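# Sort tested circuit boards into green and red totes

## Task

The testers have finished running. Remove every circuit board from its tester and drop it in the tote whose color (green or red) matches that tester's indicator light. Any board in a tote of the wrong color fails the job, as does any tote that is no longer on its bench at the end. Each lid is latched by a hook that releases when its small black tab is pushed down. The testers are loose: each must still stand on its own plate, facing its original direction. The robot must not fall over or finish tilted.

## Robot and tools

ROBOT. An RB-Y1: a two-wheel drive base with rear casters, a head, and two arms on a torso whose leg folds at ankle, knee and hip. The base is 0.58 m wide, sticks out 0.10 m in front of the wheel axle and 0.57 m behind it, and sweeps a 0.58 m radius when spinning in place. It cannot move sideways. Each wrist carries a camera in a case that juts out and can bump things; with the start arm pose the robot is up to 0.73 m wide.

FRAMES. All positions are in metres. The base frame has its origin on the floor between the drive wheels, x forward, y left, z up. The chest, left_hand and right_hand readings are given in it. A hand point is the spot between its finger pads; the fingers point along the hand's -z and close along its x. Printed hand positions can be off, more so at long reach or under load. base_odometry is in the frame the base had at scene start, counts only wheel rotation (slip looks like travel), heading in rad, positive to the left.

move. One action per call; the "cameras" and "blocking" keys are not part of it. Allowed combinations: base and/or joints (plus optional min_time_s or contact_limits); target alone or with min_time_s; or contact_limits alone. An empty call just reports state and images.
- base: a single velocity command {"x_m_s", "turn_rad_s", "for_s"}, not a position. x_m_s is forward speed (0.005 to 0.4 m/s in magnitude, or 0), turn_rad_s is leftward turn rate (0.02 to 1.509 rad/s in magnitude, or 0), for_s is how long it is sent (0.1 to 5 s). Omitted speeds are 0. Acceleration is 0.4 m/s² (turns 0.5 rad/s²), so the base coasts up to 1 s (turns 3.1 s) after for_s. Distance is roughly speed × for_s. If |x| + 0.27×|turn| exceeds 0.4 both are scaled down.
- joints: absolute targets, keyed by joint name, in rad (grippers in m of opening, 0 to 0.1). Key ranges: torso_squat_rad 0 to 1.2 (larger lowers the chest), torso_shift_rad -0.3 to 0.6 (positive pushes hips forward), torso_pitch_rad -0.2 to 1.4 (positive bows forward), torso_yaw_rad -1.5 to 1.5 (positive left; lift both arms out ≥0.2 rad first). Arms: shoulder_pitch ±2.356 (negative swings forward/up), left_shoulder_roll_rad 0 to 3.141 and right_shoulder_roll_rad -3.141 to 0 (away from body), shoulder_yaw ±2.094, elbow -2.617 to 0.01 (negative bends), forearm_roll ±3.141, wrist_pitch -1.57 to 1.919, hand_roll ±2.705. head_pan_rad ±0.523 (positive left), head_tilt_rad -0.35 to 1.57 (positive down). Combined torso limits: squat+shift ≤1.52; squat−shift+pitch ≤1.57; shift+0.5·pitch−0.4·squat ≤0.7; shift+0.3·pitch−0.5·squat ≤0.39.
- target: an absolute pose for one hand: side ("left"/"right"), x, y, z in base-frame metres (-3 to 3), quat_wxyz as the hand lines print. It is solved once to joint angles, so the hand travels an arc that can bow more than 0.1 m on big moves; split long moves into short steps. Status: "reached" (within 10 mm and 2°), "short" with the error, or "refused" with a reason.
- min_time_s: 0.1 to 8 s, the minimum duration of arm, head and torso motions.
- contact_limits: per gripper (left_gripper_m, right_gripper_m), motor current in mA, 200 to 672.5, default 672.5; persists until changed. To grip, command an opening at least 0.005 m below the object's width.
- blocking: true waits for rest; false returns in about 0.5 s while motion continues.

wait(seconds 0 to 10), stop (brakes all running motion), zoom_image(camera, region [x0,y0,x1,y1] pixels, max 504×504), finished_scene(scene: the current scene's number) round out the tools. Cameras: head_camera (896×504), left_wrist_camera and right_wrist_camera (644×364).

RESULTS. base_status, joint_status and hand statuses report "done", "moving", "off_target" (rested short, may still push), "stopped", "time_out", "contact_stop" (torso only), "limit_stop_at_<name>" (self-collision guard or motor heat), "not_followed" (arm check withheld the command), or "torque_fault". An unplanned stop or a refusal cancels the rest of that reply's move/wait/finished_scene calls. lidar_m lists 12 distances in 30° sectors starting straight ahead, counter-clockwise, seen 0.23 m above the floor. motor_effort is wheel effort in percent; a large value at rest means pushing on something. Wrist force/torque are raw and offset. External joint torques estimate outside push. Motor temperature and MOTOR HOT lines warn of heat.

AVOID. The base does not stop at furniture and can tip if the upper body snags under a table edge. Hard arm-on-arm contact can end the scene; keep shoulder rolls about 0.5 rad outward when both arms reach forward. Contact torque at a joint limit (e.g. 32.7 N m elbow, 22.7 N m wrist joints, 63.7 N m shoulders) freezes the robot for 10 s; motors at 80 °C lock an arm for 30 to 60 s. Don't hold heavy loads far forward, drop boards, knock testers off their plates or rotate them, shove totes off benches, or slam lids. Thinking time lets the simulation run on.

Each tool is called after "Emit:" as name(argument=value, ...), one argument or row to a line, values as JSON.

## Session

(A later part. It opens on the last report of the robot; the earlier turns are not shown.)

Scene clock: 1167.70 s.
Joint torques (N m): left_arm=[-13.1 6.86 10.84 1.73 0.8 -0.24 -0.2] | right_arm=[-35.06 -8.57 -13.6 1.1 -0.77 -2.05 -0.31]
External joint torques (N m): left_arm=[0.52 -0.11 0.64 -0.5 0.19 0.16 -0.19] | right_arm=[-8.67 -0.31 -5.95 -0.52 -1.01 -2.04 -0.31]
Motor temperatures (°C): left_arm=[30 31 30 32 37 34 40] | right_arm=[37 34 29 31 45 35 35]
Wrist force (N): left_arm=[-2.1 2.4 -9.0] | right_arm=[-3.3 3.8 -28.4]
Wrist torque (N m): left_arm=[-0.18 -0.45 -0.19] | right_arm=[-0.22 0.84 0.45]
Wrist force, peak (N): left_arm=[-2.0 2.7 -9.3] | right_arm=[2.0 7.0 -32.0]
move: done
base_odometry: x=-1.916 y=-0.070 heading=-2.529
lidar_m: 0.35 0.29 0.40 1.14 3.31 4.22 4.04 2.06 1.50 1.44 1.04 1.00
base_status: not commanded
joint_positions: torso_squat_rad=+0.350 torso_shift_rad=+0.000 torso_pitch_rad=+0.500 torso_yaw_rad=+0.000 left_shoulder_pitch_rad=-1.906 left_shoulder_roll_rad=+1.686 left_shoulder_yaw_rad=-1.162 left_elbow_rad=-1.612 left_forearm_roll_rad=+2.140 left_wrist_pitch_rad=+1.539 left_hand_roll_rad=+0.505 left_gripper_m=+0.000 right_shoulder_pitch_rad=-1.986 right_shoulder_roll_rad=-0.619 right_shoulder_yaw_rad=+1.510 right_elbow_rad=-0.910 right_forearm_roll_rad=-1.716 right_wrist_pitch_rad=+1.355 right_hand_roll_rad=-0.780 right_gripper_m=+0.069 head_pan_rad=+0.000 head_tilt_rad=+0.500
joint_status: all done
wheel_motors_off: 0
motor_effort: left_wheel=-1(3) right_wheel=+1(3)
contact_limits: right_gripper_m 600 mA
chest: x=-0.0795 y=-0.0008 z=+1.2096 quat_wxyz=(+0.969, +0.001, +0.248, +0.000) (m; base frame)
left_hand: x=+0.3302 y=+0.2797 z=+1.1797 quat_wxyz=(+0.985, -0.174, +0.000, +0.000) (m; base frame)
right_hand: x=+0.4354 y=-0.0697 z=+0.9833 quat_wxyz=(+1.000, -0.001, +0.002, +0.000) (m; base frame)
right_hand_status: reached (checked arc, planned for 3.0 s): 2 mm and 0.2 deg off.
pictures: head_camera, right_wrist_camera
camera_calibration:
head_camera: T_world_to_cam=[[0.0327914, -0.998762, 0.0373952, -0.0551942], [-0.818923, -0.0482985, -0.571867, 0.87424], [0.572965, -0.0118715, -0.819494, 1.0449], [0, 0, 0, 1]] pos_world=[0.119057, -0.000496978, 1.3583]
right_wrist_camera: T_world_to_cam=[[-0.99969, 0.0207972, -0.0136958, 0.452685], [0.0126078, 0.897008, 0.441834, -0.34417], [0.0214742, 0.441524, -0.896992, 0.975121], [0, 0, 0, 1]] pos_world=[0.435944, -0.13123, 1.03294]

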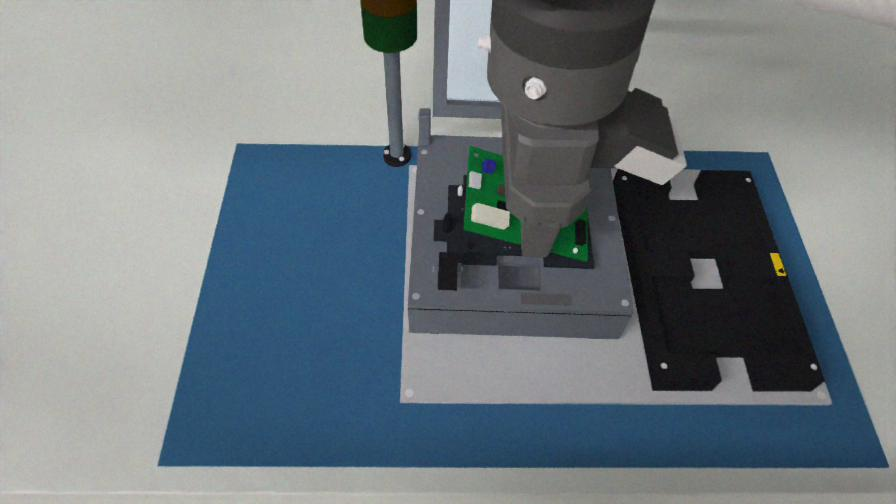

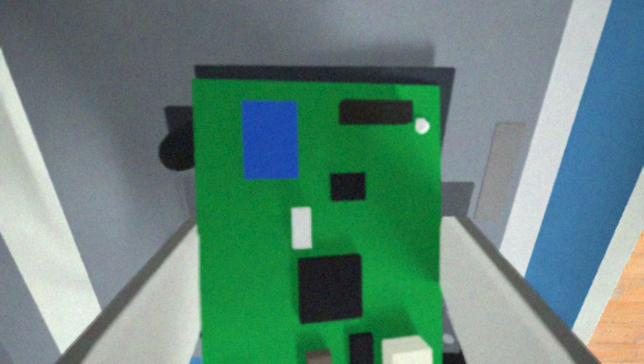

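Emit:
zoom_image(
  camera="head_camera",
  region=[390, 120, 660, 360],
)

Emit:
zoom_image(
  camera="right_wrist_camera",
  region=[140, 20, 560, 364],
)

Scaled by 1.867 from the camera's 896x504 image, which has a finer 1280x720 frame.

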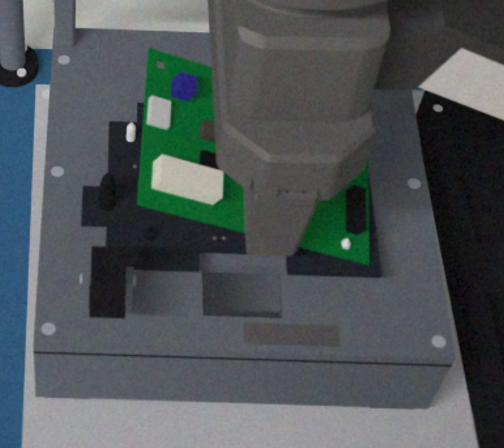

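Scaled by 1.200 from the camera's 644x364 image, which has a finer 1265x715 frame.

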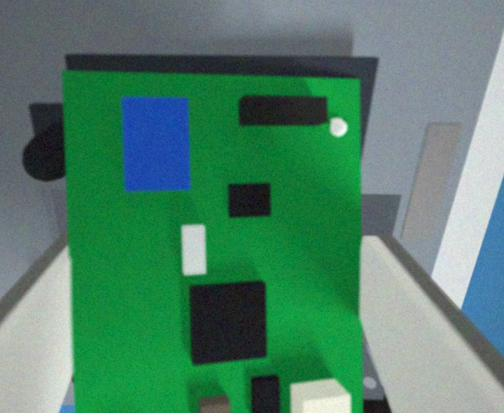

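Emit:
move(
  target={"side":"right","x":0.4355,"y":-0.069,"z":0.966,"quat_wxyz":[1,0,0,0]},
  min_time_s=2,
  cameras=["head_camera","right_wrist_camera"],
)

Emit:
zoom_image(
  camera="head_camera",
  region=[390, 120, 660, 360],
)

Scene clock: 1195.00 s.
Joint torques (N m): left_arm=[-13.09 6.97 10.9 1.76 0.85 -0.27 -0.29] | right_arm=[-17.57 -6.69 -2.98 2.26 0.47 1.75 0.36]
External joint torques (N m): left_arm=[0.53 0.01 0.71 -0.47 0.24 0.13 -0.28] | right_arm=[8.79 1.53 4.57 0.7 0.22 1.77 0.36]
Motor temperatures (°C): left_arm=[30 31 30 32 37 34 40] | right_arm=[38 34 29 31 45 35 35]
Wrist force (N): left_arm=[-2.1 2.6 -8.9] | right_arm=[7.8 17.2 -7.1]
Wrist torque (N m): left_arm=[-0.21 -0.45 -0.20] | right_arm=[-0.08 0.86 0.52]
Wrist force, peak (N): left_arm=[-2.3 2.9 -9.3] | right_arm=[-3.3 3.9 -29.0]
move: done
base_odometry: x=-1.916 y=-0.070 heading=-2.529
lidar_m: 0.34 0.30 0.39 1.15 3.31 4.22 4.04 2.07 1.50 1.44 1.05 0.99
base_status: not commanded
joint_positions: torso_squat_rad=+0.350 torso_shift_rad=+0.000 torso_pitch_rad=+0.500 torso_yaw_rad=+0.000 left_shoulder_pitch_rad=-1.906 left_shoulder_roll_rad=+1.686 left_shoulder_yaw_rad=-1.162 left_elbow_rad=-1.612 left_forearm_roll_rad=+2.140 left_wrist_pitch_rad=+1.539 left_hand_roll_rad=+0.505 left_gripper_m=+0.000 right_shoulder_pitch_rad=-1.960 right_shoulder_roll_rad=-0.604 right_shoulder_yaw_rad=+1.517 right_elbow_rad=-0.898 right_forearm_roll_rad=-1.704 right_wrist_pitch_rad=+1.321 right_hand_roll_rad=-0.777 right_gripper_m=+0.067 head_pan_rad=+0.000 head_tilt_rad=+0.500
joint_status: all done
wheel_motors_off: 0
motor_effort: left_wheel=-2(4) right_wheel=+2(3)
contact_limits: right_gripper_m 600 mA
chest: x=-0.0798 y=-0.0007 z=+1.2096 quat_wxyz=(+0.969, +0.000, +0.247, +0.000) (m; base frame)
left_hand: x=+0.3299 y=+0.2799 z=+1.1799 quat_wxyz=(+0.985, -0.174, +0.000, +0.000) (m; base frame)
right_hand: x=+0.4353 y=-0.0683 z=+0.9681 quat_wxyz=(+1.000, +0.001, -0.001, +0.000) (m; base frame)
right_hand_status: reached (checked arc, planned for 2.0 s): 2 mm and 0.2 deg off.
pictures: head_camera, right_wrist_camera
camera_calibration:
head_camera: T_world_to_cam=[[0.0329828, -0.998752, 0.0375165, -0.0552098], [-0.818614, -0.0485311, -0.572291, 0.874611], [0.573397, -0.0118358, -0.819192, 1.04477], [0, 0, 0, 1]] pos_world=[0.118721, -0.000329382, 1.35847]
right_wrist_camera: T_world_to_cam=[[-0.999614, 0.0194664, -0.0198453, 0.458117], [0.00858391, 0.895149, 0.445684, -0.340832], [0.0264404, 0.445342, -0.89497, 0.957081], [0, 0, 0, 1]] pos_world=[0.43556, -0.130051, 1.01755]

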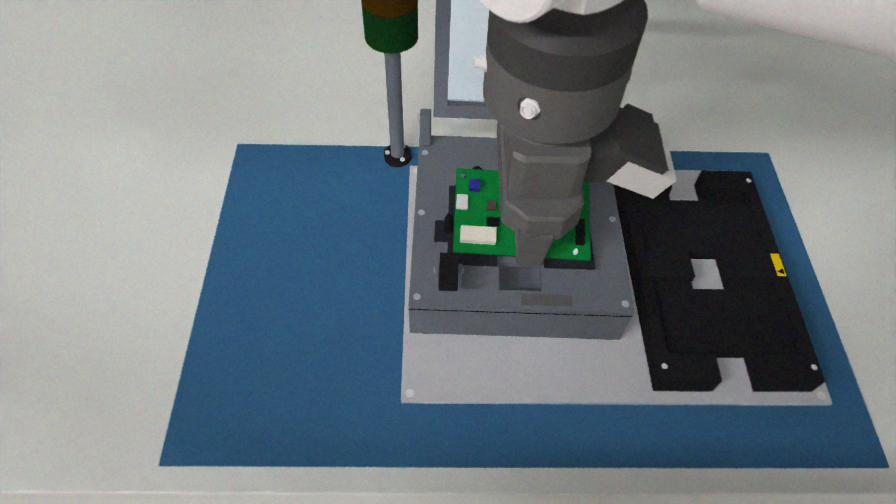

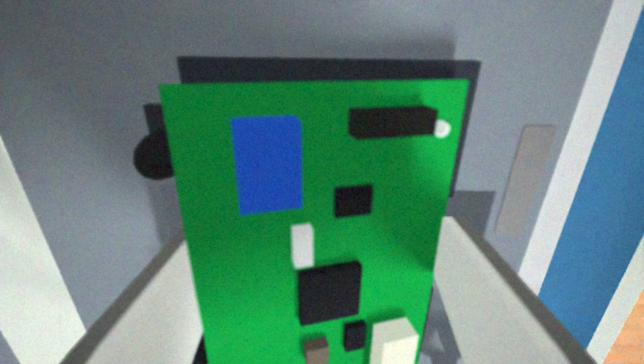

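Scaled by 1.867 from the camera's 896x504 image, which has a finer 1280x720 frame.

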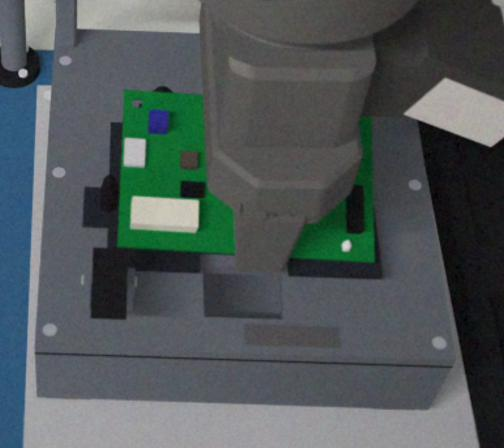

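Emit:
move(
  target={"side":"right","x":0.4355,"y":-0.069,"z":0.954,"quat_wxyz":[1,0,0,0]},
  min_time_s=2,
  cameras=["head_camera","right_wrist_camera"],
)

Emit:
zoom_image(
  camera="head_camera",
  region=[390, 120, 660, 360],
)

Scene clock: 1206.33 s.
Joint torques (N m): left_arm=[-13.1 6.81 10.81 1.74 0.77 -0.25 -0.25] | right_arm=[-11.31 -3.52 -0.18 2.27 2 -1.34 1.15]
External joint torques (N m): left_arm=[0.51 -0.13 0.62 -0.5 0.16 0.15 -0.25] | right_arm=[15.07 4.68 7.15 0.73 1.75 -1.32 1.15]
Motor temperatures (°C): left_arm=[30 31 30 32 37 34 40] | right_arm=[37 34 29 31 45 35 35]
Wrist force (N): left_arm=[-2.1 2.6 -9.1] | right_arm=[-4.2 12.2 14.5]
Wrist torque (N m): left_arm=[-0.20 -0.44 -0.19] | right_arm=[0.00 1.17 -0.24]
Wrist force, peak (N): left_arm=[-2.1 2.6 -9.4] | right_arm=[-6.2 13.1 19.2]
move: done
base_odometry: x=-1.916 y=-0.070 heading=-2.529
lidar_m: 0.34 0.29 0.40 1.14 3.29 4.22 4.05 2.07 1.50 1.44 1.05 0.99
base_status: not commanded
joint_positions: torso_squat_rad=+0.350 torso_shift_rad=-0.001 torso_pitch_rad=+0.499 torso_yaw_rad=+0.000 left_shoulder_pitch_rad=-1.906 left_shoulder_roll_rad=+1.686 left_shoulder_yaw_rad=-1.162 left_elbow_rad=-1.612 left_forearm_roll_rad=+2.140 left_wrist_pitch_rad=+1.539 left_hand_roll_rad=+0.505 left_gripper_m=+0.000 right_shoulder_pitch_rad=-1.941 right_shoulder_roll_rad=-0.585 right_shoulder_yaw_rad=+1.522 right_elbow_rad=-0.870 right_forearm_roll_rad=-1.698 right_wrist_pitch_rad=+1.301 right_hand_roll_rad=-0.765 right_gripper_m=+0.061 head_pan_rad=+0.000 head_tilt_rad=+0.500
joint_status: all done
wheel_motors_off: 0
on_its_own: right_gripper_m moved -0.006 toward your old target +0.055
motor_effort: left_wheel=+1(3) right_wheel=+1(4)
contact_limits: right_gripper_m 600 mA
chest: x=-0.0804 y=-0.0007 z=+1.2098 quat_wxyz=(+0.969, +0.000, +0.247, +0.000) (m; base frame)
left_hand: x=+0.3293 y=+0.2799 z=+1.1805 quat_wxyz=(+0.985, -0.174, -0.001, +0.000) (m; base frame)
right_hand: x=+0.4357 y=-0.0685 z=+0.9573 quat_wxyz=(+1.000, +0.001, -0.003, +0.000) (m; base frame)
right_hand_status: reached (checked arc, planned for 2.0 s): 3 mm and 0.3 deg off.
pictures: head_camera, right_wrist_camera
camera_calibration:
head_camera: T_world_to_cam=[[0.0329026, -0.998752, 0.0375803, -0.0552736], [-0.817974, -0.0485152, -0.573205, 0.875351], [0.574313, -0.0118797, -0.818549, 1.04452], [0, 0, 0, 1]] pos_world=[0.117949, -0.00032809, 1.35883]
right_wrist_camera: T_world_to_cam=[[-0.999547, 0.0205277, -0.0220282, 0.460503], [0.00854572, 0.894903, 0.446178, -0.336355], [0.0288721, 0.445788, -0.894673, 0.946125], [0, 0, 0, 1]] pos_world=[0.435852, -0.130219, 1.00669]

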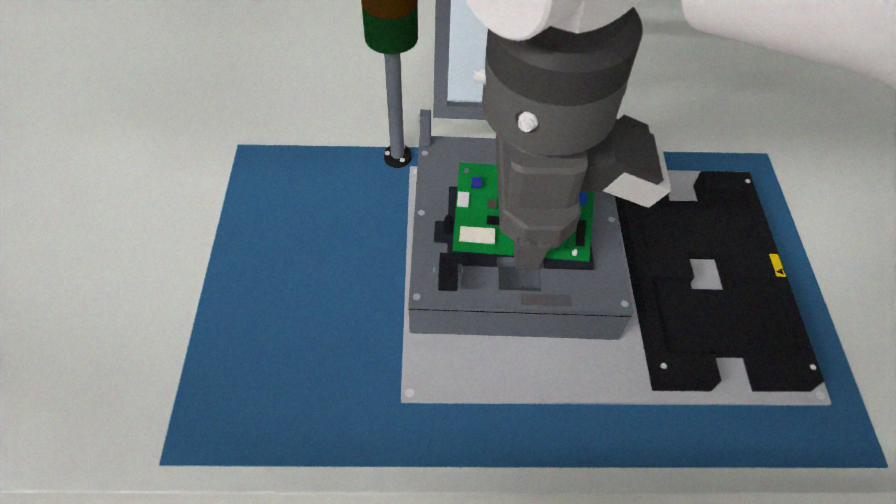

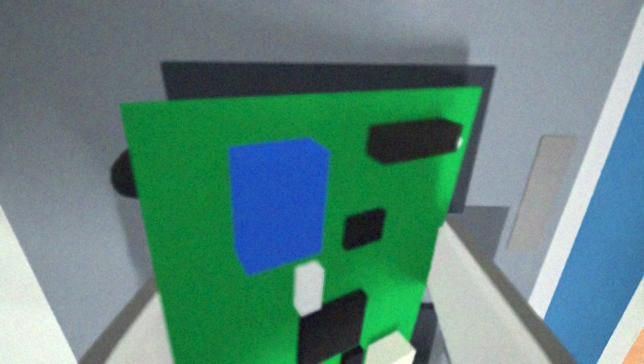

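Scaled by 1.867 from the camera's 896x504 image, which has a finer 1280x720 frame.

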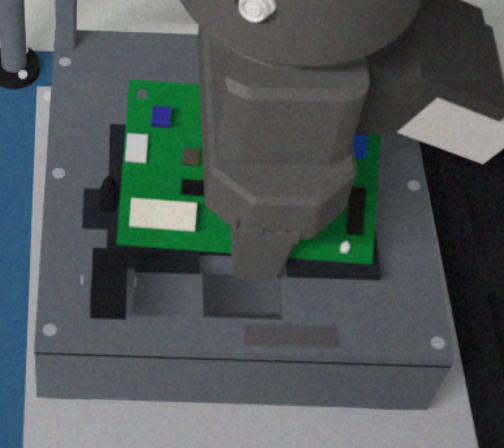

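Emit:
move(
  target={"side":"right","x":0.4355,"y":-0.069,"z":0.961,"quat_wxyz":[1,0,0,0]},
  min_time_s=2,
  cameras=["head_camera","right_wrist_camera"],
)

Emit:
zoom_image(
  camera="right_wrist_camera",
  region=[60, 20, 564, 364],
)

Scene clock: 1217.33 s.
Joint torques (N m): left_arm=[-13.05 6.92 10.67 1.83 0.8 -0.23 -0.27] | right_arm=[-26.18 -10.77 -7.29 1.98 0.42 2.04 1.32]
External joint torques (N m): left_arm=[0.56 -0.04 0.48 -0.4 0.19 0.17 -0.26] | right_arm=[0.21 -2.56 0.03 0.43 0.18 2.05 1.32]
Motor temperatures (°C): left_arm=[30 31 30 32 37 34 40] | right_arm=[37 34 29 31 45 35 35]
Wrist force (N): left_arm=[-1.9 2.5 -8.9] | right_arm=[5.8 16.3 -17.5]
Wrist torque (N m): left_arm=[-0.18 -0.41 -0.18] | right_arm=[0.33 0.74 -0.40]
Wrist force, peak (N): left_arm=[-2.4 2.8 -9.2] | right_arm=[6.0 16.4 -19.7]
move: done
base_odometry: x=-1.916 y=-0.070 heading=-2.529
lidar_m: 0.34 0.30 0.40 1.14 3.31 4.22 4.04 2.06 1.50 1.44 1.04 0.99
base_status: not commanded
joint_positions: torso_squat_rad=+0.350 torso_shift_rad=+0.000 torso_pitch_rad=+0.500 torso_yaw_rad=+0.000 left_shoulder_pitch_rad=-1.906 left_shoulder_roll_rad=+1.686 left_shoulder_yaw_rad=-1.162 left_elbow_rad=-1.612 left_forearm_roll_rad=+2.140 left_wrist_pitch_rad=+1.539 left_hand_roll_rad=+0.505 left_gripper_m=+0.000 right_shoulder_pitch_rad=-1.947 right_shoulder_roll_rad=-0.585 right_shoulder_yaw_rad=+1.520 right_elbow_rad=-0.868 right_forearm_roll_rad=-1.703 right_wrist_pitch_rad=+1.313 right_hand_roll_rad=-0.762 right_gripper_m=+0.061 head_pan_rad=+0.000 head_tilt_rad=+0.500
joint_status: all done
wheel_motors_off: 0
motor_effort: left_wheel=-1(2) right_wheel=+2(4)
contact_limits: right_gripper_m 600 mA
chest: x=-0.0797 y=-0.0007 z=+1.2096 quat_wxyz=(+0.969, +0.000, +0.247, +0.000) (m; base frame)
left_hand: x=+0.3299 y=+0.2799 z=+1.1799 quat_wxyz=(+0.985, -0.174, +0.000, +0.000) (m; base frame)
right_hand: x=+0.4357 y=-0.0685 z=+0.9600 quat_wxyz=(+1.000, +0.000, +0.001, +0.000) (m; base frame)
right_hand_status: reached (checked arc, planned for 2.0 s): 1 mm and 0.1 deg off.
pictures: head_camera, right_wrist_camera
camera_calibration:
head_camera: T_world_to_cam=[[0.0329561, -0.998752, 0.0375367, -0.0552321], [-0.818656, -0.0485199, -0.572231, 0.874557], [0.573337, -0.0118712, -0.819233, 1.04479], [0, 0, 0, 1]] pos_world=[0.118767, -0.000326905, 1.35844]
right_wrist_camera: T_world_to_cam=[[-0.999679, 0.0198452, -0.015737, 0.454464], [0.010781, 0.895655, 0.444618, -0.33697], [0.0229184, 0.444306, -0.895582, 0.951944], [0, 0, 0, 1]] pos_world=[0.436134, -0.130164, 1.00952]

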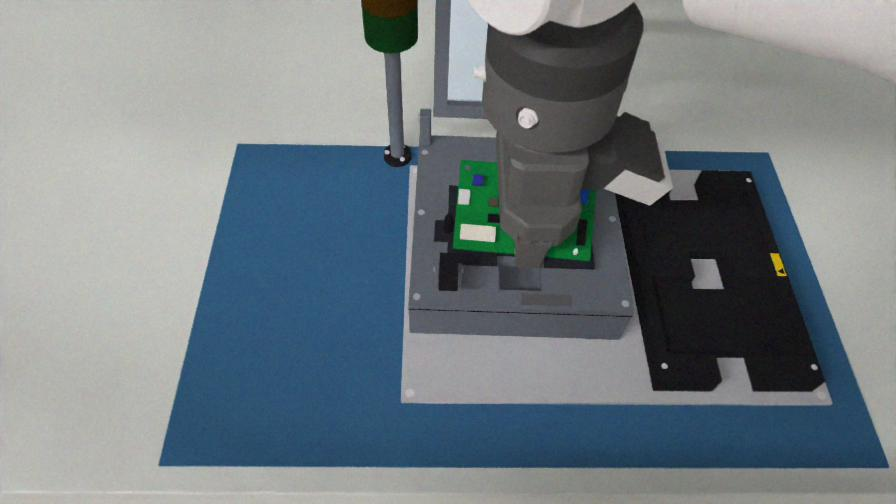

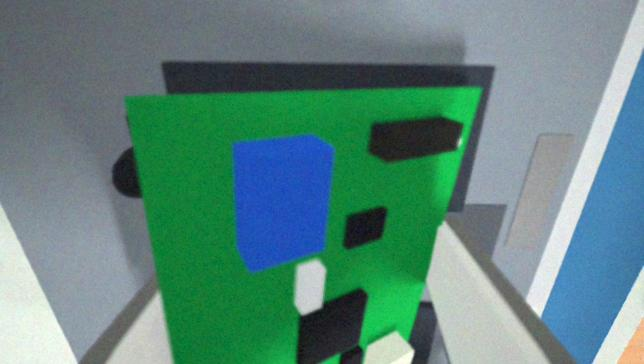

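Scaled by 1.000.

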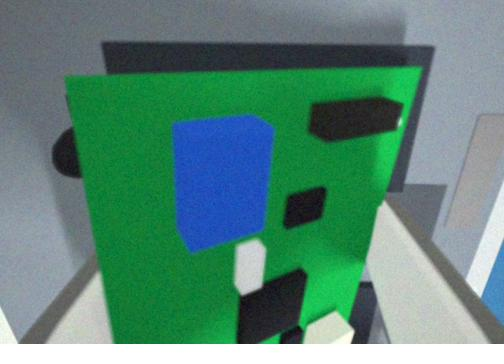

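Emit:
move(
  joints={"right_gripper_m":0.066},
  cameras=[],
)

Emit:
move(
  joints={"right_gripper_m":0.073},
  cameras=["head_camera","right_wrist_camera"],
)

Scene clock: 1222.53 s.
Joint torques (N m): left_arm=[-13.05 6.69 10.96 1.8 0.86 -0.29 -0.28] | right_arm=[-26.02 -9.59 -7 2.25 0.64 0.2 0.45]
External joint torques (N m): left_arm=[0.57 -0.27 0.77 -0.43 0.25 0.11 -0.27] | right_arm=[0.38 -1.38 0.32 0.7 0.39 0.24 0.46]
Motor temperatures (°C): left_arm=[30 31 30 32 37 34 40] | right_arm=[37 34 29 31 45 35 35]
Wrist force (N): left_arm=[-2.1 2.6 -9.0] | right_arm=[1.2 11.2 -13.1]
Wrist torque (N m): left_arm=[-0.20 -0.44 -0.19] | right_arm=[-0.04 0.90 0.46]
Wrist force, peak (N): left_arm=[-1.9 2.7 -9.3] | right_arm=[6.1 16.6 -19.6]
move: done
base_odometry: x=-1.916 y=-0.070 heading=-2.529
lidar_m: 0.34 0.30 0.40 1.14 3.30 4.22 4.04 2.07 1.50 1.44 1.05 0.99
base_status: not commanded
joint_positions: torso_squat_rad=+0.350 torso_shift_rad=+0.000 torso_pitch_rad=+0.500 torso_yaw_rad=+0.000 left_shoulder_pitch_rad=-1.906 left_shoulder_roll_rad=+1.686 left_shoulder_yaw_rad=-1.162 left_elbow_rad=-1.612 left_forearm_roll_rad=+2.140 left_wrist_pitch_rad=+1.539 left_hand_roll_rad=+0.505 left_gripper_m=+0.000 right_shoulder_pitch_rad=-1.947 right_shoulder_roll_rad=-0.586 right_shoulder_yaw_rad=+1.520 right_elbow_rad=-0.868 right_forearm_roll_rad=-1.703 right_wrist_pitch_rad=+1.313 right_hand_roll_rad=-0.761 right_gripper_m=+0.066 head_pan_rad=+0.000 head_tilt_rad=+0.500
joint_status: all done
wheel_motors_off: 0
motor_effort: left_wheel=+0(2) right_wheel=+3(4)
contact_limits: right_gripper_m 600 mA
chest: x=-0.0798 y=-0.0007 z=+1.2096 quat_wxyz=(+0.969, +0.000, +0.247, +0.000) (m; base frame)
left_hand: x=+0.3299 y=+0.2799 z=+1.1799 quat_wxyz=(+0.985, -0.174, +0.000, +0.000) (m; base frame)
right_hand: x=+0.4357 y=-0.0687 z=+0.9601 quat_wxyz=(+1.000, +0.000, +0.001, +0.000) (m; base frame)
pictures: none
No camera images: "cameras" was empty.

Scene clock: 1223.07 s.
Joint torques (N m): left_arm=[-12.99 6.84 10.6 1.78 0.83 -0.24 -0.29] | right_arm=[-25.57 -9.32 -7.18 2.22 0.39 0.11 0.33]
External joint torques (N m): left_arm=[0.63 -0.11 0.41 -0.45 0.22 0.16 -0.28] | right_arm=[0.8 -1.1 0.15 0.67 0.14 0.12 0.34]
Motor temperatures (°C): left_arm=[30 31 30 32 37 34 40] | right_arm=[37 34 29 31 45 35 35]
Wrist force (N): left_arm=[-2.1 2.6 -9.0] | right_arm=[2.2 10.9 -13.0]
Wrist torque (N m): left_arm=[-0.20 -0.44 -0.19] | right_arm=[-0.07 0.83 0.52]
Wrist force, peak (N): left_arm=[-2.2 2.8 -9.3] | right_arm=[1.5 11.3 -13.8]
move: done
base_odometry: x=-1.916 y=-0.070 heading=-2.529
lidar_m: 0.34 0.31 0.39 1.13 3.31 4.23 4.04 2.07 1.49 1.44 1.05 0.99
base_status: not commanded
joint_positions: torso_squat_rad=+0.350 torso_shift_rad=+0.000 torso_pitch_rad=+0.500 torso_yaw_rad=+0.000 left_shoulder_pitch_rad=-1.906 left_shoulder_roll_rad=+1.686 left_shoulder_yaw_rad=-1.162 left_elbow_rad=-1.612 left_forearm_roll_rad=+2.140 left_wrist_pitch_rad=+1.539 left_hand_roll_rad=+0.505 left_gripper_m=+0.000 right_shoulder_pitch_rad=-1.947 right_shoulder_roll_rad=-0.586 right_shoulder_yaw_rad=+1.520 right_elbow_rad=-0.868 right_forearm_roll_rad=-1.703 right_wrist_pitch_rad=+1.313 right_hand_roll_rad=-0.761 right_gripper_m=+0.073 head_pan_rad=+0.000 head_tilt_rad=+0.500
joint_status: all done
wheel_motors_off: 0
motor_effort: left_wheel=-2(2) right_wheel=+3(4)
contact_limits: right_gripper_m 600 mA
chest: x=-0.0798 y=-0.0007 z=+1.2096 quat_wxyz=(+0.969, +0.000, +0.247, +0.000) (m; base frame)
left_hand: x=+0.3299 y=+0.2799 z=+1.1799 quat_wxyz=(+0.985, -0.174, +0.000, +0.000) (m; base frame)
right_hand: x=+0.4357 y=-0.0687 z=+0.9602 quat_wxyz=(+1.000, +0.000, +0.001, +0.000) (m; base frame)
pictures: head_camera, right_wrist_camera
camera_calibration:
head_camera: T_world_to_cam=[[0.0329543, -0.998752, 0.0375363, -0.0552314], [-0.818634, -0.0485187, -0.572262, 0.874573], [0.573369, -0.01187, -0.819211, 1.04478], [0, 0, 0, 1]] pos_world=[0.118728, -0.000327693, 1.35846]
right_wrist_camera: T_world_to_cam=[[-0.999679, 0.0198914, -0.0157143, 0.454484], [0.0108406, 0.895814, 0.444298, -0.336537], [0.0229147, 0.443985, -0.895741, 0.952325], [0, 0, 0, 1]] pos_world=[0.436164, -0.130384, 1.0097]

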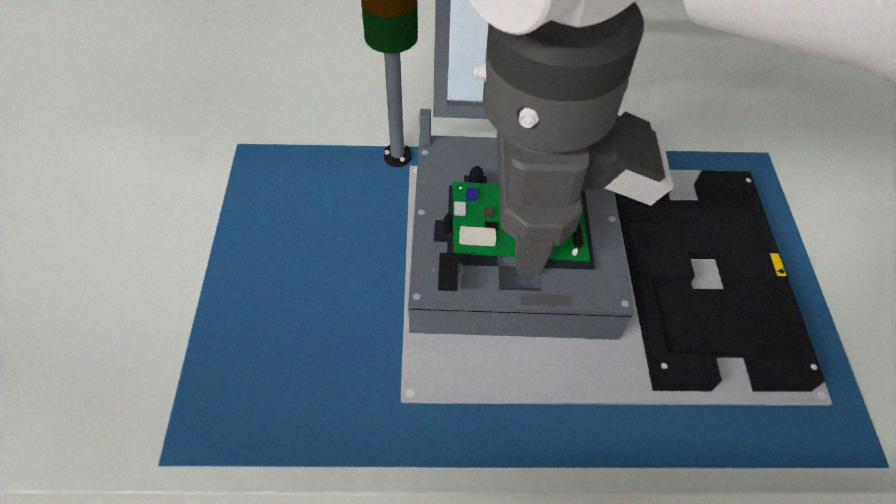

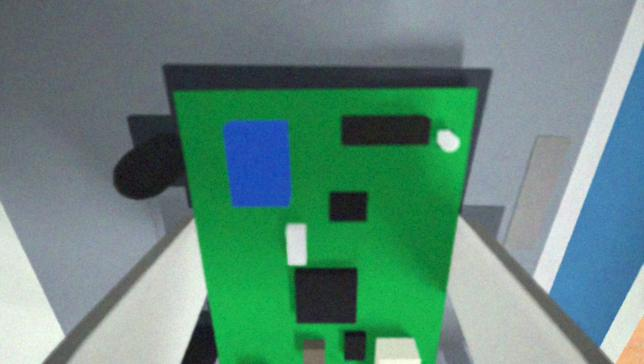

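Emit:
move(
  joints={"right_gripper_m":0.09},
  cameras=["right_wrist_camera"],
)

Emit:
move(
  target={"side":"right","x":0.4355,"y":-0.069,"z":0.995,"quat_wxyz":[1,0,0,0]},
  min_time_s=1.5,
  cameras=["head_camera","right_wrist_camera"],
)

Emit:
zoom_image(
  camera="head_camera",
  region=[390, 120, 660, 410],
)

Scene clock: 1231.03 s.
Joint torques (N m): left_arm=[-13.15 6.86 10.94 1.79 0.76 -0.32 -0.21] | right_arm=[-25.84 -9.14 -6.91 2.23 0.41 0.07 0.44]
External joint torques (N m): left_arm=[0.46 -0.09 0.74 -0.45 0.15 0.08 -0.21] | right_arm=[0.56 -0.93 0.41 0.68 0.17 0.09 0.44]
Motor temperatures (°C): left_arm=[30 31 30 32 37 34 40] | right_arm=[37 34 29 31 45 35 35]
Wrist force (N): left_arm=[-2.0 2.4 -9.2] | right_arm=[2.3 10.8 -12.9]
Wrist torque (N m): left_arm=[-0.18 -0.43 -0.20] | right_arm=[-0.06 0.85 0.50]
Wrist force, peak (N): left_arm=[-2.1 2.8 -9.4] | right_arm=[2.1 10.8 -13.6]
move: done
base_odometry: x=-1.916 y=-0.070 heading=-2.529
lidar_m: 0.34 0.30 0.40 1.14 3.30 4.23 4.04 2.07 1.50 1.44 1.05 0.99
base_status: not commanded
joint_positions: torso_squat_rad=+0.350 torso_shift_rad=+0.000 torso_pitch_rad=+0.500 torso_yaw_rad=+0.000 left_shoulder_pitch_rad=-1.906 left_shoulder_roll_rad=+1.686 left_shoulder_yaw_rad=-1.162 left_elbow_rad=-1.612 left_forearm_roll_rad=+2.140 left_wrist_pitch_rad=+1.539 left_hand_roll_rad=+0.505 left_gripper_m=+0.000 right_shoulder_pitch_rad=-1.947 right_shoulder_roll_rad=-0.586 right_shoulder_yaw_rad=+1.520 right_elbow_rad=-0.868 right_forearm_roll_rad=-1.703 right_wrist_pitch_rad=+1.313 right_hand_roll_rad=-0.761 right_gripper_m=+0.090 head_pan_rad=+0.000 head_tilt_rad=+0.500
joint_status: all done
wheel_motors_off: 0
motor_effort: left_wheel=+0(2) right_wheel=+2(3)
contact_limits: right_gripper_m 600 mA
chest: x=-0.0798 y=-0.0007 z=+1.2096 quat_wxyz=(+0.969, +0.000, +0.247, +0.000) (m; base frame)
left_hand: x=+0.3299 y=+0.2799 z=+1.1799 quat_wxyz=(+0.985, -0.174, +0.000, +0.000) (m; base frame)
right_hand: x=+0.4357 y=-0.0688 z=+0.9602 quat_wxyz=(+1.000, +0.000, +0.001, +0.000) (m; base frame)
pictures: right_wrist_camera
camera_calibration:
right_wrist_camera: T_world_to_cam=[[-0.999678, 0.0198952, -0.015721, 0.454493], [0.0108411, 0.895814, 0.444298, -0.336536], [0.0229225, 0.443984, -0.895741, 0.952325], [0, 0, 0, 1]] pos_world=[0.436165, -0.130386, 1.0097]

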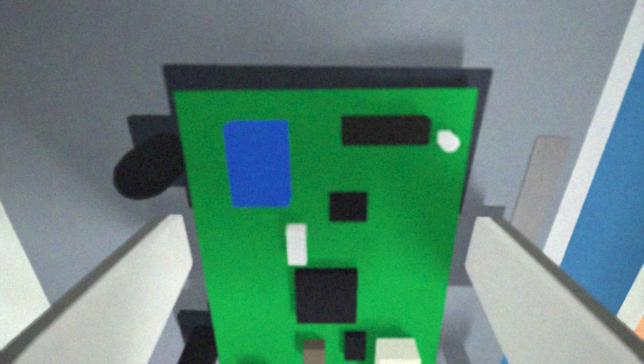

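Scene clock: 1232.87 s.
Joint torques (N m): left_arm=[-13.16 6.9 10.66 1.79 0.76 -0.3 -0.28] | right_arm=[-25.58 -9.16 -8.39 0.93 -0.33 0.25 -0.41]
External joint torques (N m): left_arm=[0.45 -0.05 0.47 -0.44 0.15 0.11 -0.28] | right_arm=[0.79 -0.89 -0.59 -0.72 -0.58 0.27 -0.41]
Motor temperatures (°C): left_arm=[30 31 30 32 37 34 40] | right_arm=[37 34 29 31 45 35 35]
Wrist force (N): left_arm=[-1.9 2.8 -9.0] | right_arm=[2.1 10.7 -13.0]
Wrist torque (N m): left_arm=[-0.22 -0.41 -0.19] | right_arm=[-0.04 0.81 0.51]
Wrist force, peak (N): left_arm=[-2.0 3.0 -9.2] | right_arm=[2.4 11.1 -13.3]
move: done
base_odometry: x=-1.916 y=-0.070 heading=-2.529
lidar_m: 0.34 0.30 0.40 1.14 3.30 4.23 4.04 2.07 1.50 1.44 1.05 0.99
base_status: not commanded
joint_positions: torso_squat_rad=+0.350 torso_shift_rad=+0.000 torso_pitch_rad=+0.500 torso_yaw_rad=+0.000 left_shoulder_pitch_rad=-1.906 left_shoulder_roll_rad=+1.686 left_shoulder_yaw_rad=-1.162 left_elbow_rad=-1.612 left_forearm_roll_rad=+2.140 left_wrist_pitch_rad=+1.539 left_hand_roll_rad=+0.505 left_gripper_m=+0.000 right_shoulder_pitch_rad=-2.004 right_shoulder_roll_rad=-0.634 right_shoulder_yaw_rad=+1.504 right_elbow_rad=-0.929 right_forearm_roll_rad=-1.722 right_wrist_pitch_rad=+1.371 right_hand_roll_rad=-0.787 right_gripper_m=+0.090 head_pan_rad=+0.000 head_tilt_rad=+0.500
joint_status: all done
wheel_motors_off: 0
motor_effort: left_wheel=+0(2) right_wheel=+2(4)
contact_limits: right_gripper_m 600 mA
chest: x=-0.0798 y=-0.0007 z=+1.2096 quat_wxyz=(+0.969, +0.000, +0.247, +0.000) (m; base frame)
left_hand: x=+0.3299 y=+0.2799 z=+1.1799 quat_wxyz=(+0.985, -0.174, +0.000, +0.000) (m; base frame)
right_hand: x=+0.4355 y=-0.0690 z=+0.9949 quat_wxyz=(+1.000, +0.000, +0.000, +0.000) (m; base frame)
right_hand_status: reached (checked arc, planned for 1.5 s): 0 mm and 0.0 deg off.
pictures: head_camera, right_wrist_camera
camera_calibration:
head_camera: T_world_to_cam=[[0.0329541, -0.998752, 0.0375363, -0.0552315], [-0.818634, -0.0485185, -0.572263, 0.874573], [0.57337, -0.0118701, -0.819211, 1.04478], [0, 0, 0, 1]] pos_world=[0.118728, -0.000327885, 1.35846]
right_wrist_camera: T_world_to_cam=[[-0.999659, 0.0199914, -0.0167922, 0.455903], [0.0104648, 0.896066, 0.443798, -0.351099], [0.0239191, 0.443471, -0.895969, 0.983274], [0, 0, 0, 1]] pos_world=[0.435903, -0.13056, 1.04446]

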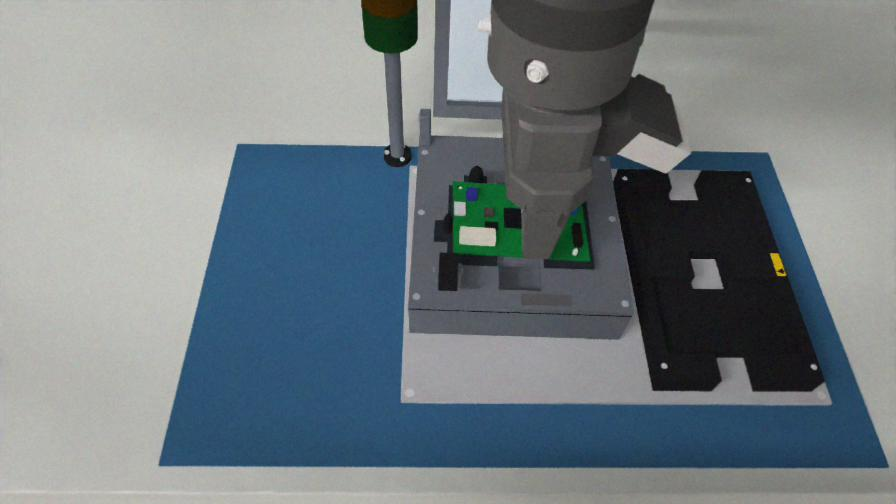

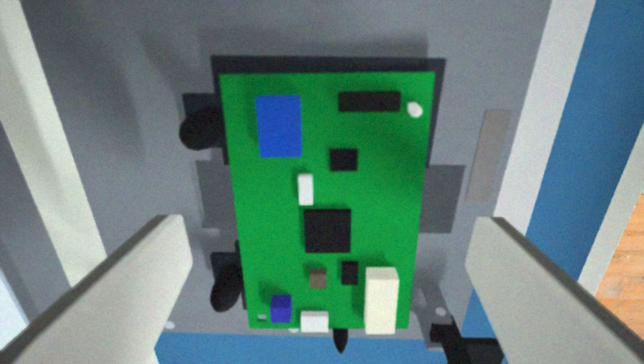

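Scaled by 1.738 from the camera's 896x504 image, which has a finer 1280x720 frame.

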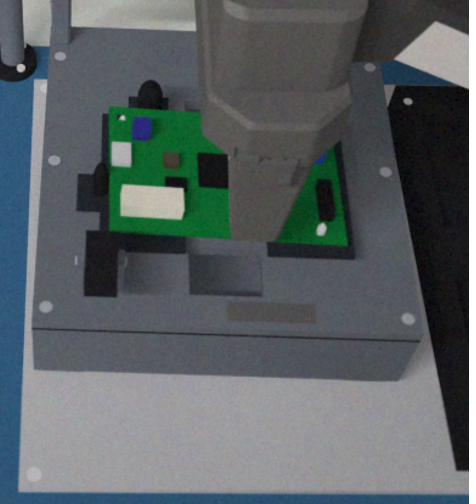

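Emit:
move(
  target={"side":"right","x":0.436,"y":-0.0655,"z":0.960,"quat_wxyz":[1,0,0,0]},
  min_time_s=1.5,
  cameras=["head_camera","right_wrist_camera"],
)

Emit:
zoom_image(
  camera="head_camera",
  region=[460, 200, 600, 340],
)

Scene clock: 1249.53 s.
Joint torques (N m): left_arm=[-13.26 7.1 10.73 1.73 0.75 -0.3 -0.25] | right_arm=[-22.64 -5.6 -5.91 2.4 0.33 -0.25 0.27]
External joint torques (N m): left_arm=[0.35 0.15 0.54 -0.51 0.14 0.1 -0.24] | right_arm=[3.79 2.59 1.37 0.84 0.08 -0.23 0.27]
Motor temperatures (°C): left_arm=[30 31 30 32 37 34 40] | right_arm=[37 34 29 31 45 35 35]
Wrist force (N): left_arm=[-2.0 2.8 -8.9] | right_arm=[2.2 10.7 -13.4]
Wrist torque (N m): left_arm=[-0.21 -0.44 -0.20] | right_arm=[-0.05 0.86 0.52]
Wrist force, peak (N): left_arm=[-2.0 2.9 -9.3] | right_arm=[2.2 11.4 -13.3]
move: done
base_odometry: x=-1.916 y=-0.070 heading=-2.529
lidar_m: 0.34 0.30 0.38 1.13 3.31 4.23 4.04 2.07 1.50 1.45 1.05 1.00
base_status: not commanded
joint_positions: torso_squat_rad=+0.350 torso_shift_rad=+0.000 torso_pitch_rad=+0.500 torso_yaw_rad=+0.000 left_shoulder_pitch_rad=-1.906 left_shoulder_roll_rad=+1.686 left_shoulder_yaw_rad=-1.162 left_elbow_rad=-1.612 left_forearm_roll_rad=+2.140 left_wrist_pitch_rad=+1.539 left_hand_roll_rad=+0.505 left_gripper_m=+0.000 right_shoulder_pitch_rad=-1.949 right_shoulder_roll_rad=-0.577 right_shoulder_yaw_rad=+1.520 right_elbow_rad=-0.861 right_forearm_roll_rad=-1.702 right_wrist_pitch_rad=+1.313 right_hand_roll_rad=-0.765 right_gripper_m=+0.090 head_pan_rad=+0.000 head_tilt_rad=+0.500
joint_status: all done
wheel_motors_off: 0
motor_effort: left_wheel=+0(2) right_wheel=+1(3)
contact_limits: right_gripper_m 600 mA
chest: x=-0.0798 y=-0.0007 z=+1.2096 quat_wxyz=(+0.969, +0.000, +0.247, +0.000) (m; base frame)
left_hand: x=+0.3299 y=+0.2799 z=+1.1799 quat_wxyz=(+0.985, -0.174, +0.000, +0.000) (m; base frame)
right_hand: x=+0.4361 y=-0.0655 z=+0.9606 quat_wxyz=(+1.000, +0.000, -0.001, +0.000) (m; base frame)
right_hand_status: reached (checked arc, planned for 1.5 s): 1 mm and 0.1 deg off.
pictures: head_camera, right_wrist_camera
camera_calibration:
head_camera: T_world_to_cam=[[0.0329543, -0.998752, 0.0375365, -0.0552315], [-0.818634, -0.0485188, -0.572263, 0.874573], [0.573369, -0.0118702, -0.819211, 1.04478], [0, 0, 0, 1]] pos_world=[0.118728, -0.00032759, 1.35846]
right_wrist_camera: T_world_to_cam=[[-0.99961, 0.0206655, -0.0187648, 0.457793], [0.0101657, 0.895586, 0.444772, -0.339757], [0.025997, 0.444408, -0.895447, 0.94961], [0, 0, 0, 1]] pos_world=[0.436382, -0.127193, 1.01003]

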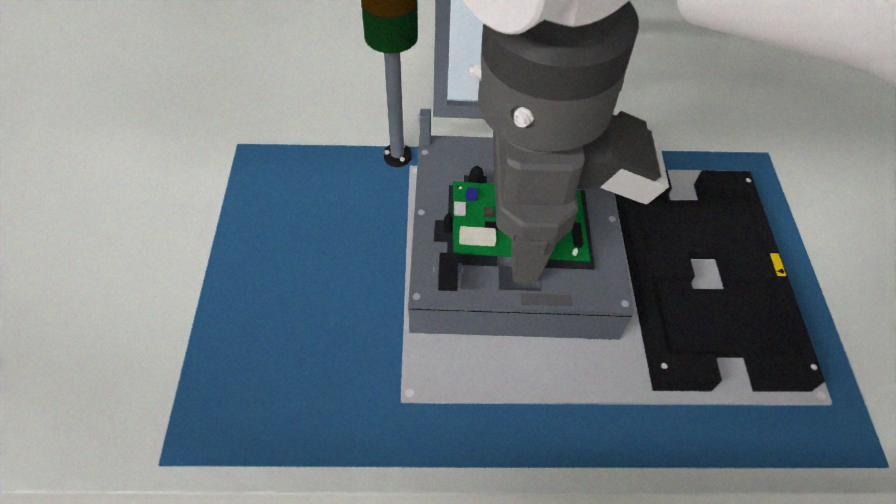

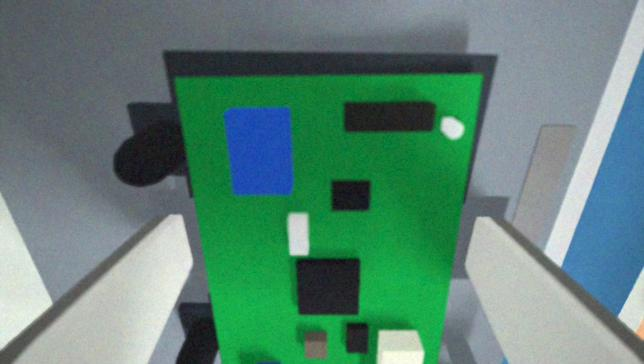

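Scaled by 3.600 from the camera's 896x504 image, which has a finer 1280x720 frame.

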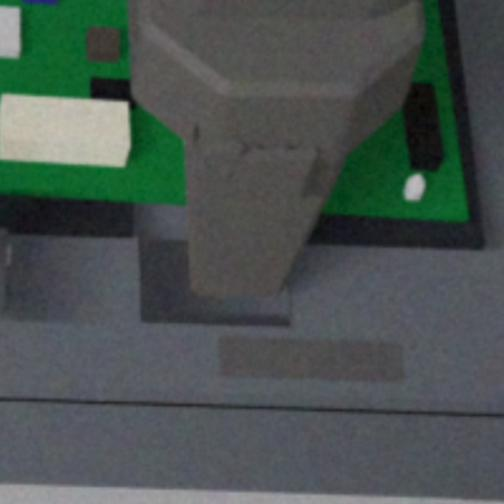

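Emit:
move(
  target={"side":"right","x":0.436,"y":-0.065,"z":0.948,"quat_wxyz":[1,0,0,0]},
  min_time_s=1.5,
  cameras=["head_camera","right_wrist_camera"],
)

Emit:
zoom_image(
  camera="head_camera",
  region=[460, 200, 600, 340],
)

Scene clock: 1259.13 s.
Joint torques (N m): left_arm=[-13.05 6.85 10.61 1.86 0.8 -0.29 -0.24] | right_arm=[-22.46 -5.65 -5.35 2.35 0.43 -0.39 0.32]
External joint torques (N m): left_arm=[0.57 -0.1 0.42 -0.37 0.19 0.12 -0.23] | right_arm=[3.97 2.49 1.72 0.83 0.19 -0.37 0.32]
Motor temperatures (°C): left_arm=[30 31 30 32 37 34 40] | right_arm=[37 34 29 31 45 35 35]
Wrist force (N): left_arm=[-2.0 2.7 -9.1] | right_arm=[2.0 10.8 -13.2]
Wrist torque (N m): left_arm=[-0.21 -0.43 -0.20] | right_arm=[-0.06 0.83 0.50]
Wrist force, peak (N): left_arm=[-2.3 2.3 -9.4] | right_arm=[2.4 11.0 -13.6]
move: done
base_odometry: x=-1.916 y=-0.070 heading=-2.529
lidar_m: 0.34 0.30 0.40 1.14 3.30 4.22 4.05 2.07 1.50 1.44 1.05 0.99
base_status: not commanded
joint_positions: torso_squat_rad=+0.350 torso_shift_rad=+0.000 torso_pitch_rad=+0.500 torso_yaw_rad=+0.000 left_shoulder_pitch_rad=-1.906 left_shoulder_roll_rad=+1.686 left_shoulder_yaw_rad=-1.162 left_elbow_rad=-1.612 left_forearm_roll_rad=+2.140 left_wrist_pitch_rad=+1.539 left_hand_roll_rad=+0.505 left_gripper_m=+0.000 right_shoulder_pitch_rad=-1.930 right_shoulder_roll_rad=-0.557 right_shoulder_yaw_rad=+1.525 right_elbow_rad=-0.834 right_forearm_roll_rad=-1.696 right_wrist_pitch_rad=+1.294 right_hand_roll_rad=-0.754 right_gripper_m=+0.090 head_pan_rad=+0.000 head_tilt_rad=+0.500
joint_status: all done
wheel_motors_off: 0
motor_effort: left_wheel=+0(2) right_wheel=+2(4)
contact_limits: right_gripper_m 600 mA
chest: x=-0.0798 y=-0.0007 z=+1.2096 quat_wxyz=(+0.969, +0.000, +0.247, +0.000) (m; base frame)
left_hand: x=+0.3299 y=+0.2799 z=+1.1799 quat_wxyz=(+0.985, -0.174, +0.000, +0.000) (m; base frame)
right_hand: x=+0.4359 y=-0.0651 z=+0.9489 quat_wxyz=(+1.000, +0.000, -0.001, +0.000) (m; base frame)
right_hand_status: reached (checked arc, planned for 1.5 s): 1 mm and 0.1 deg off.
pictures: head_camera, right_wrist_camera
camera_calibration:
head_camera: T_world_to_cam=[[0.032954, -0.998752, 0.0375364, -0.0552316], [-0.818634, -0.0485185, -0.572262, 0.874573], [0.573369, -0.0118703, -0.819211, 1.04478], [0, 0, 0, 1]] pos_world=[0.118728, -0.000327828, 1.35846]
right_wrist_camera: T_world_to_cam=[[-0.999622, 0.0204555, -0.0183845, 0.456931], [0.0101537, 0.895711, 0.444521, -0.334645], [0.0255601, 0.444167, -0.89558, 0.939275], [0, 0, 0, 1]] pos_world=[0.436148, -0.126796, 0.998353]

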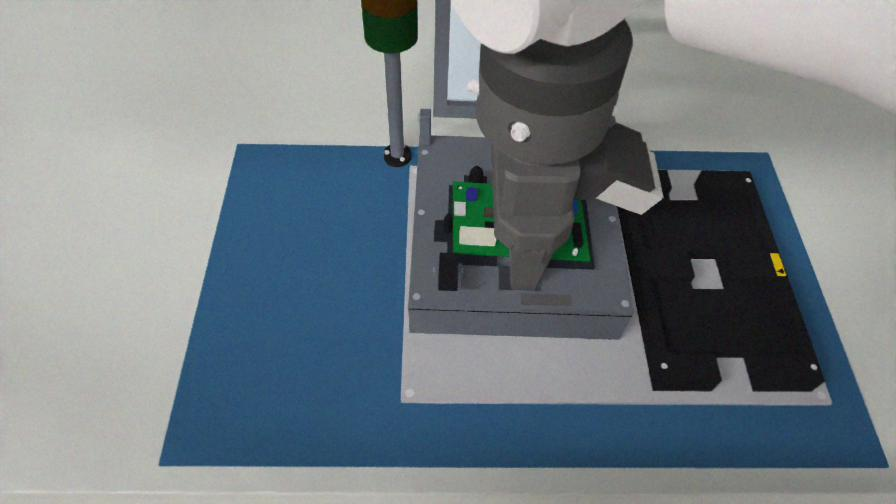

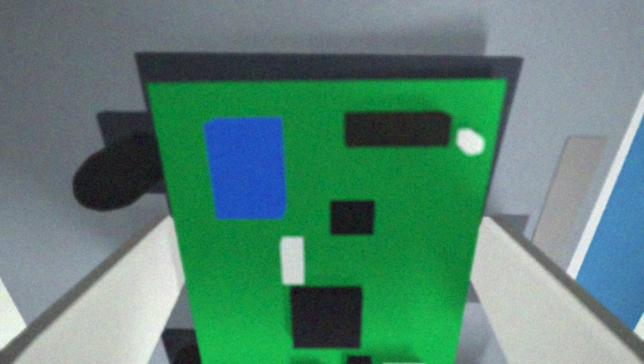

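Scaled by 3.600 from the camera's 896x504 image, which has a finer 1280x720 frame.

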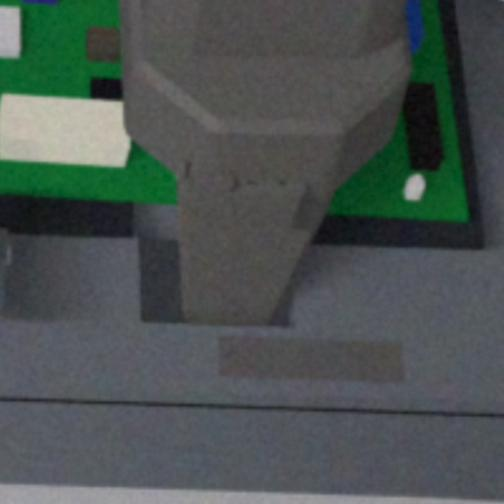

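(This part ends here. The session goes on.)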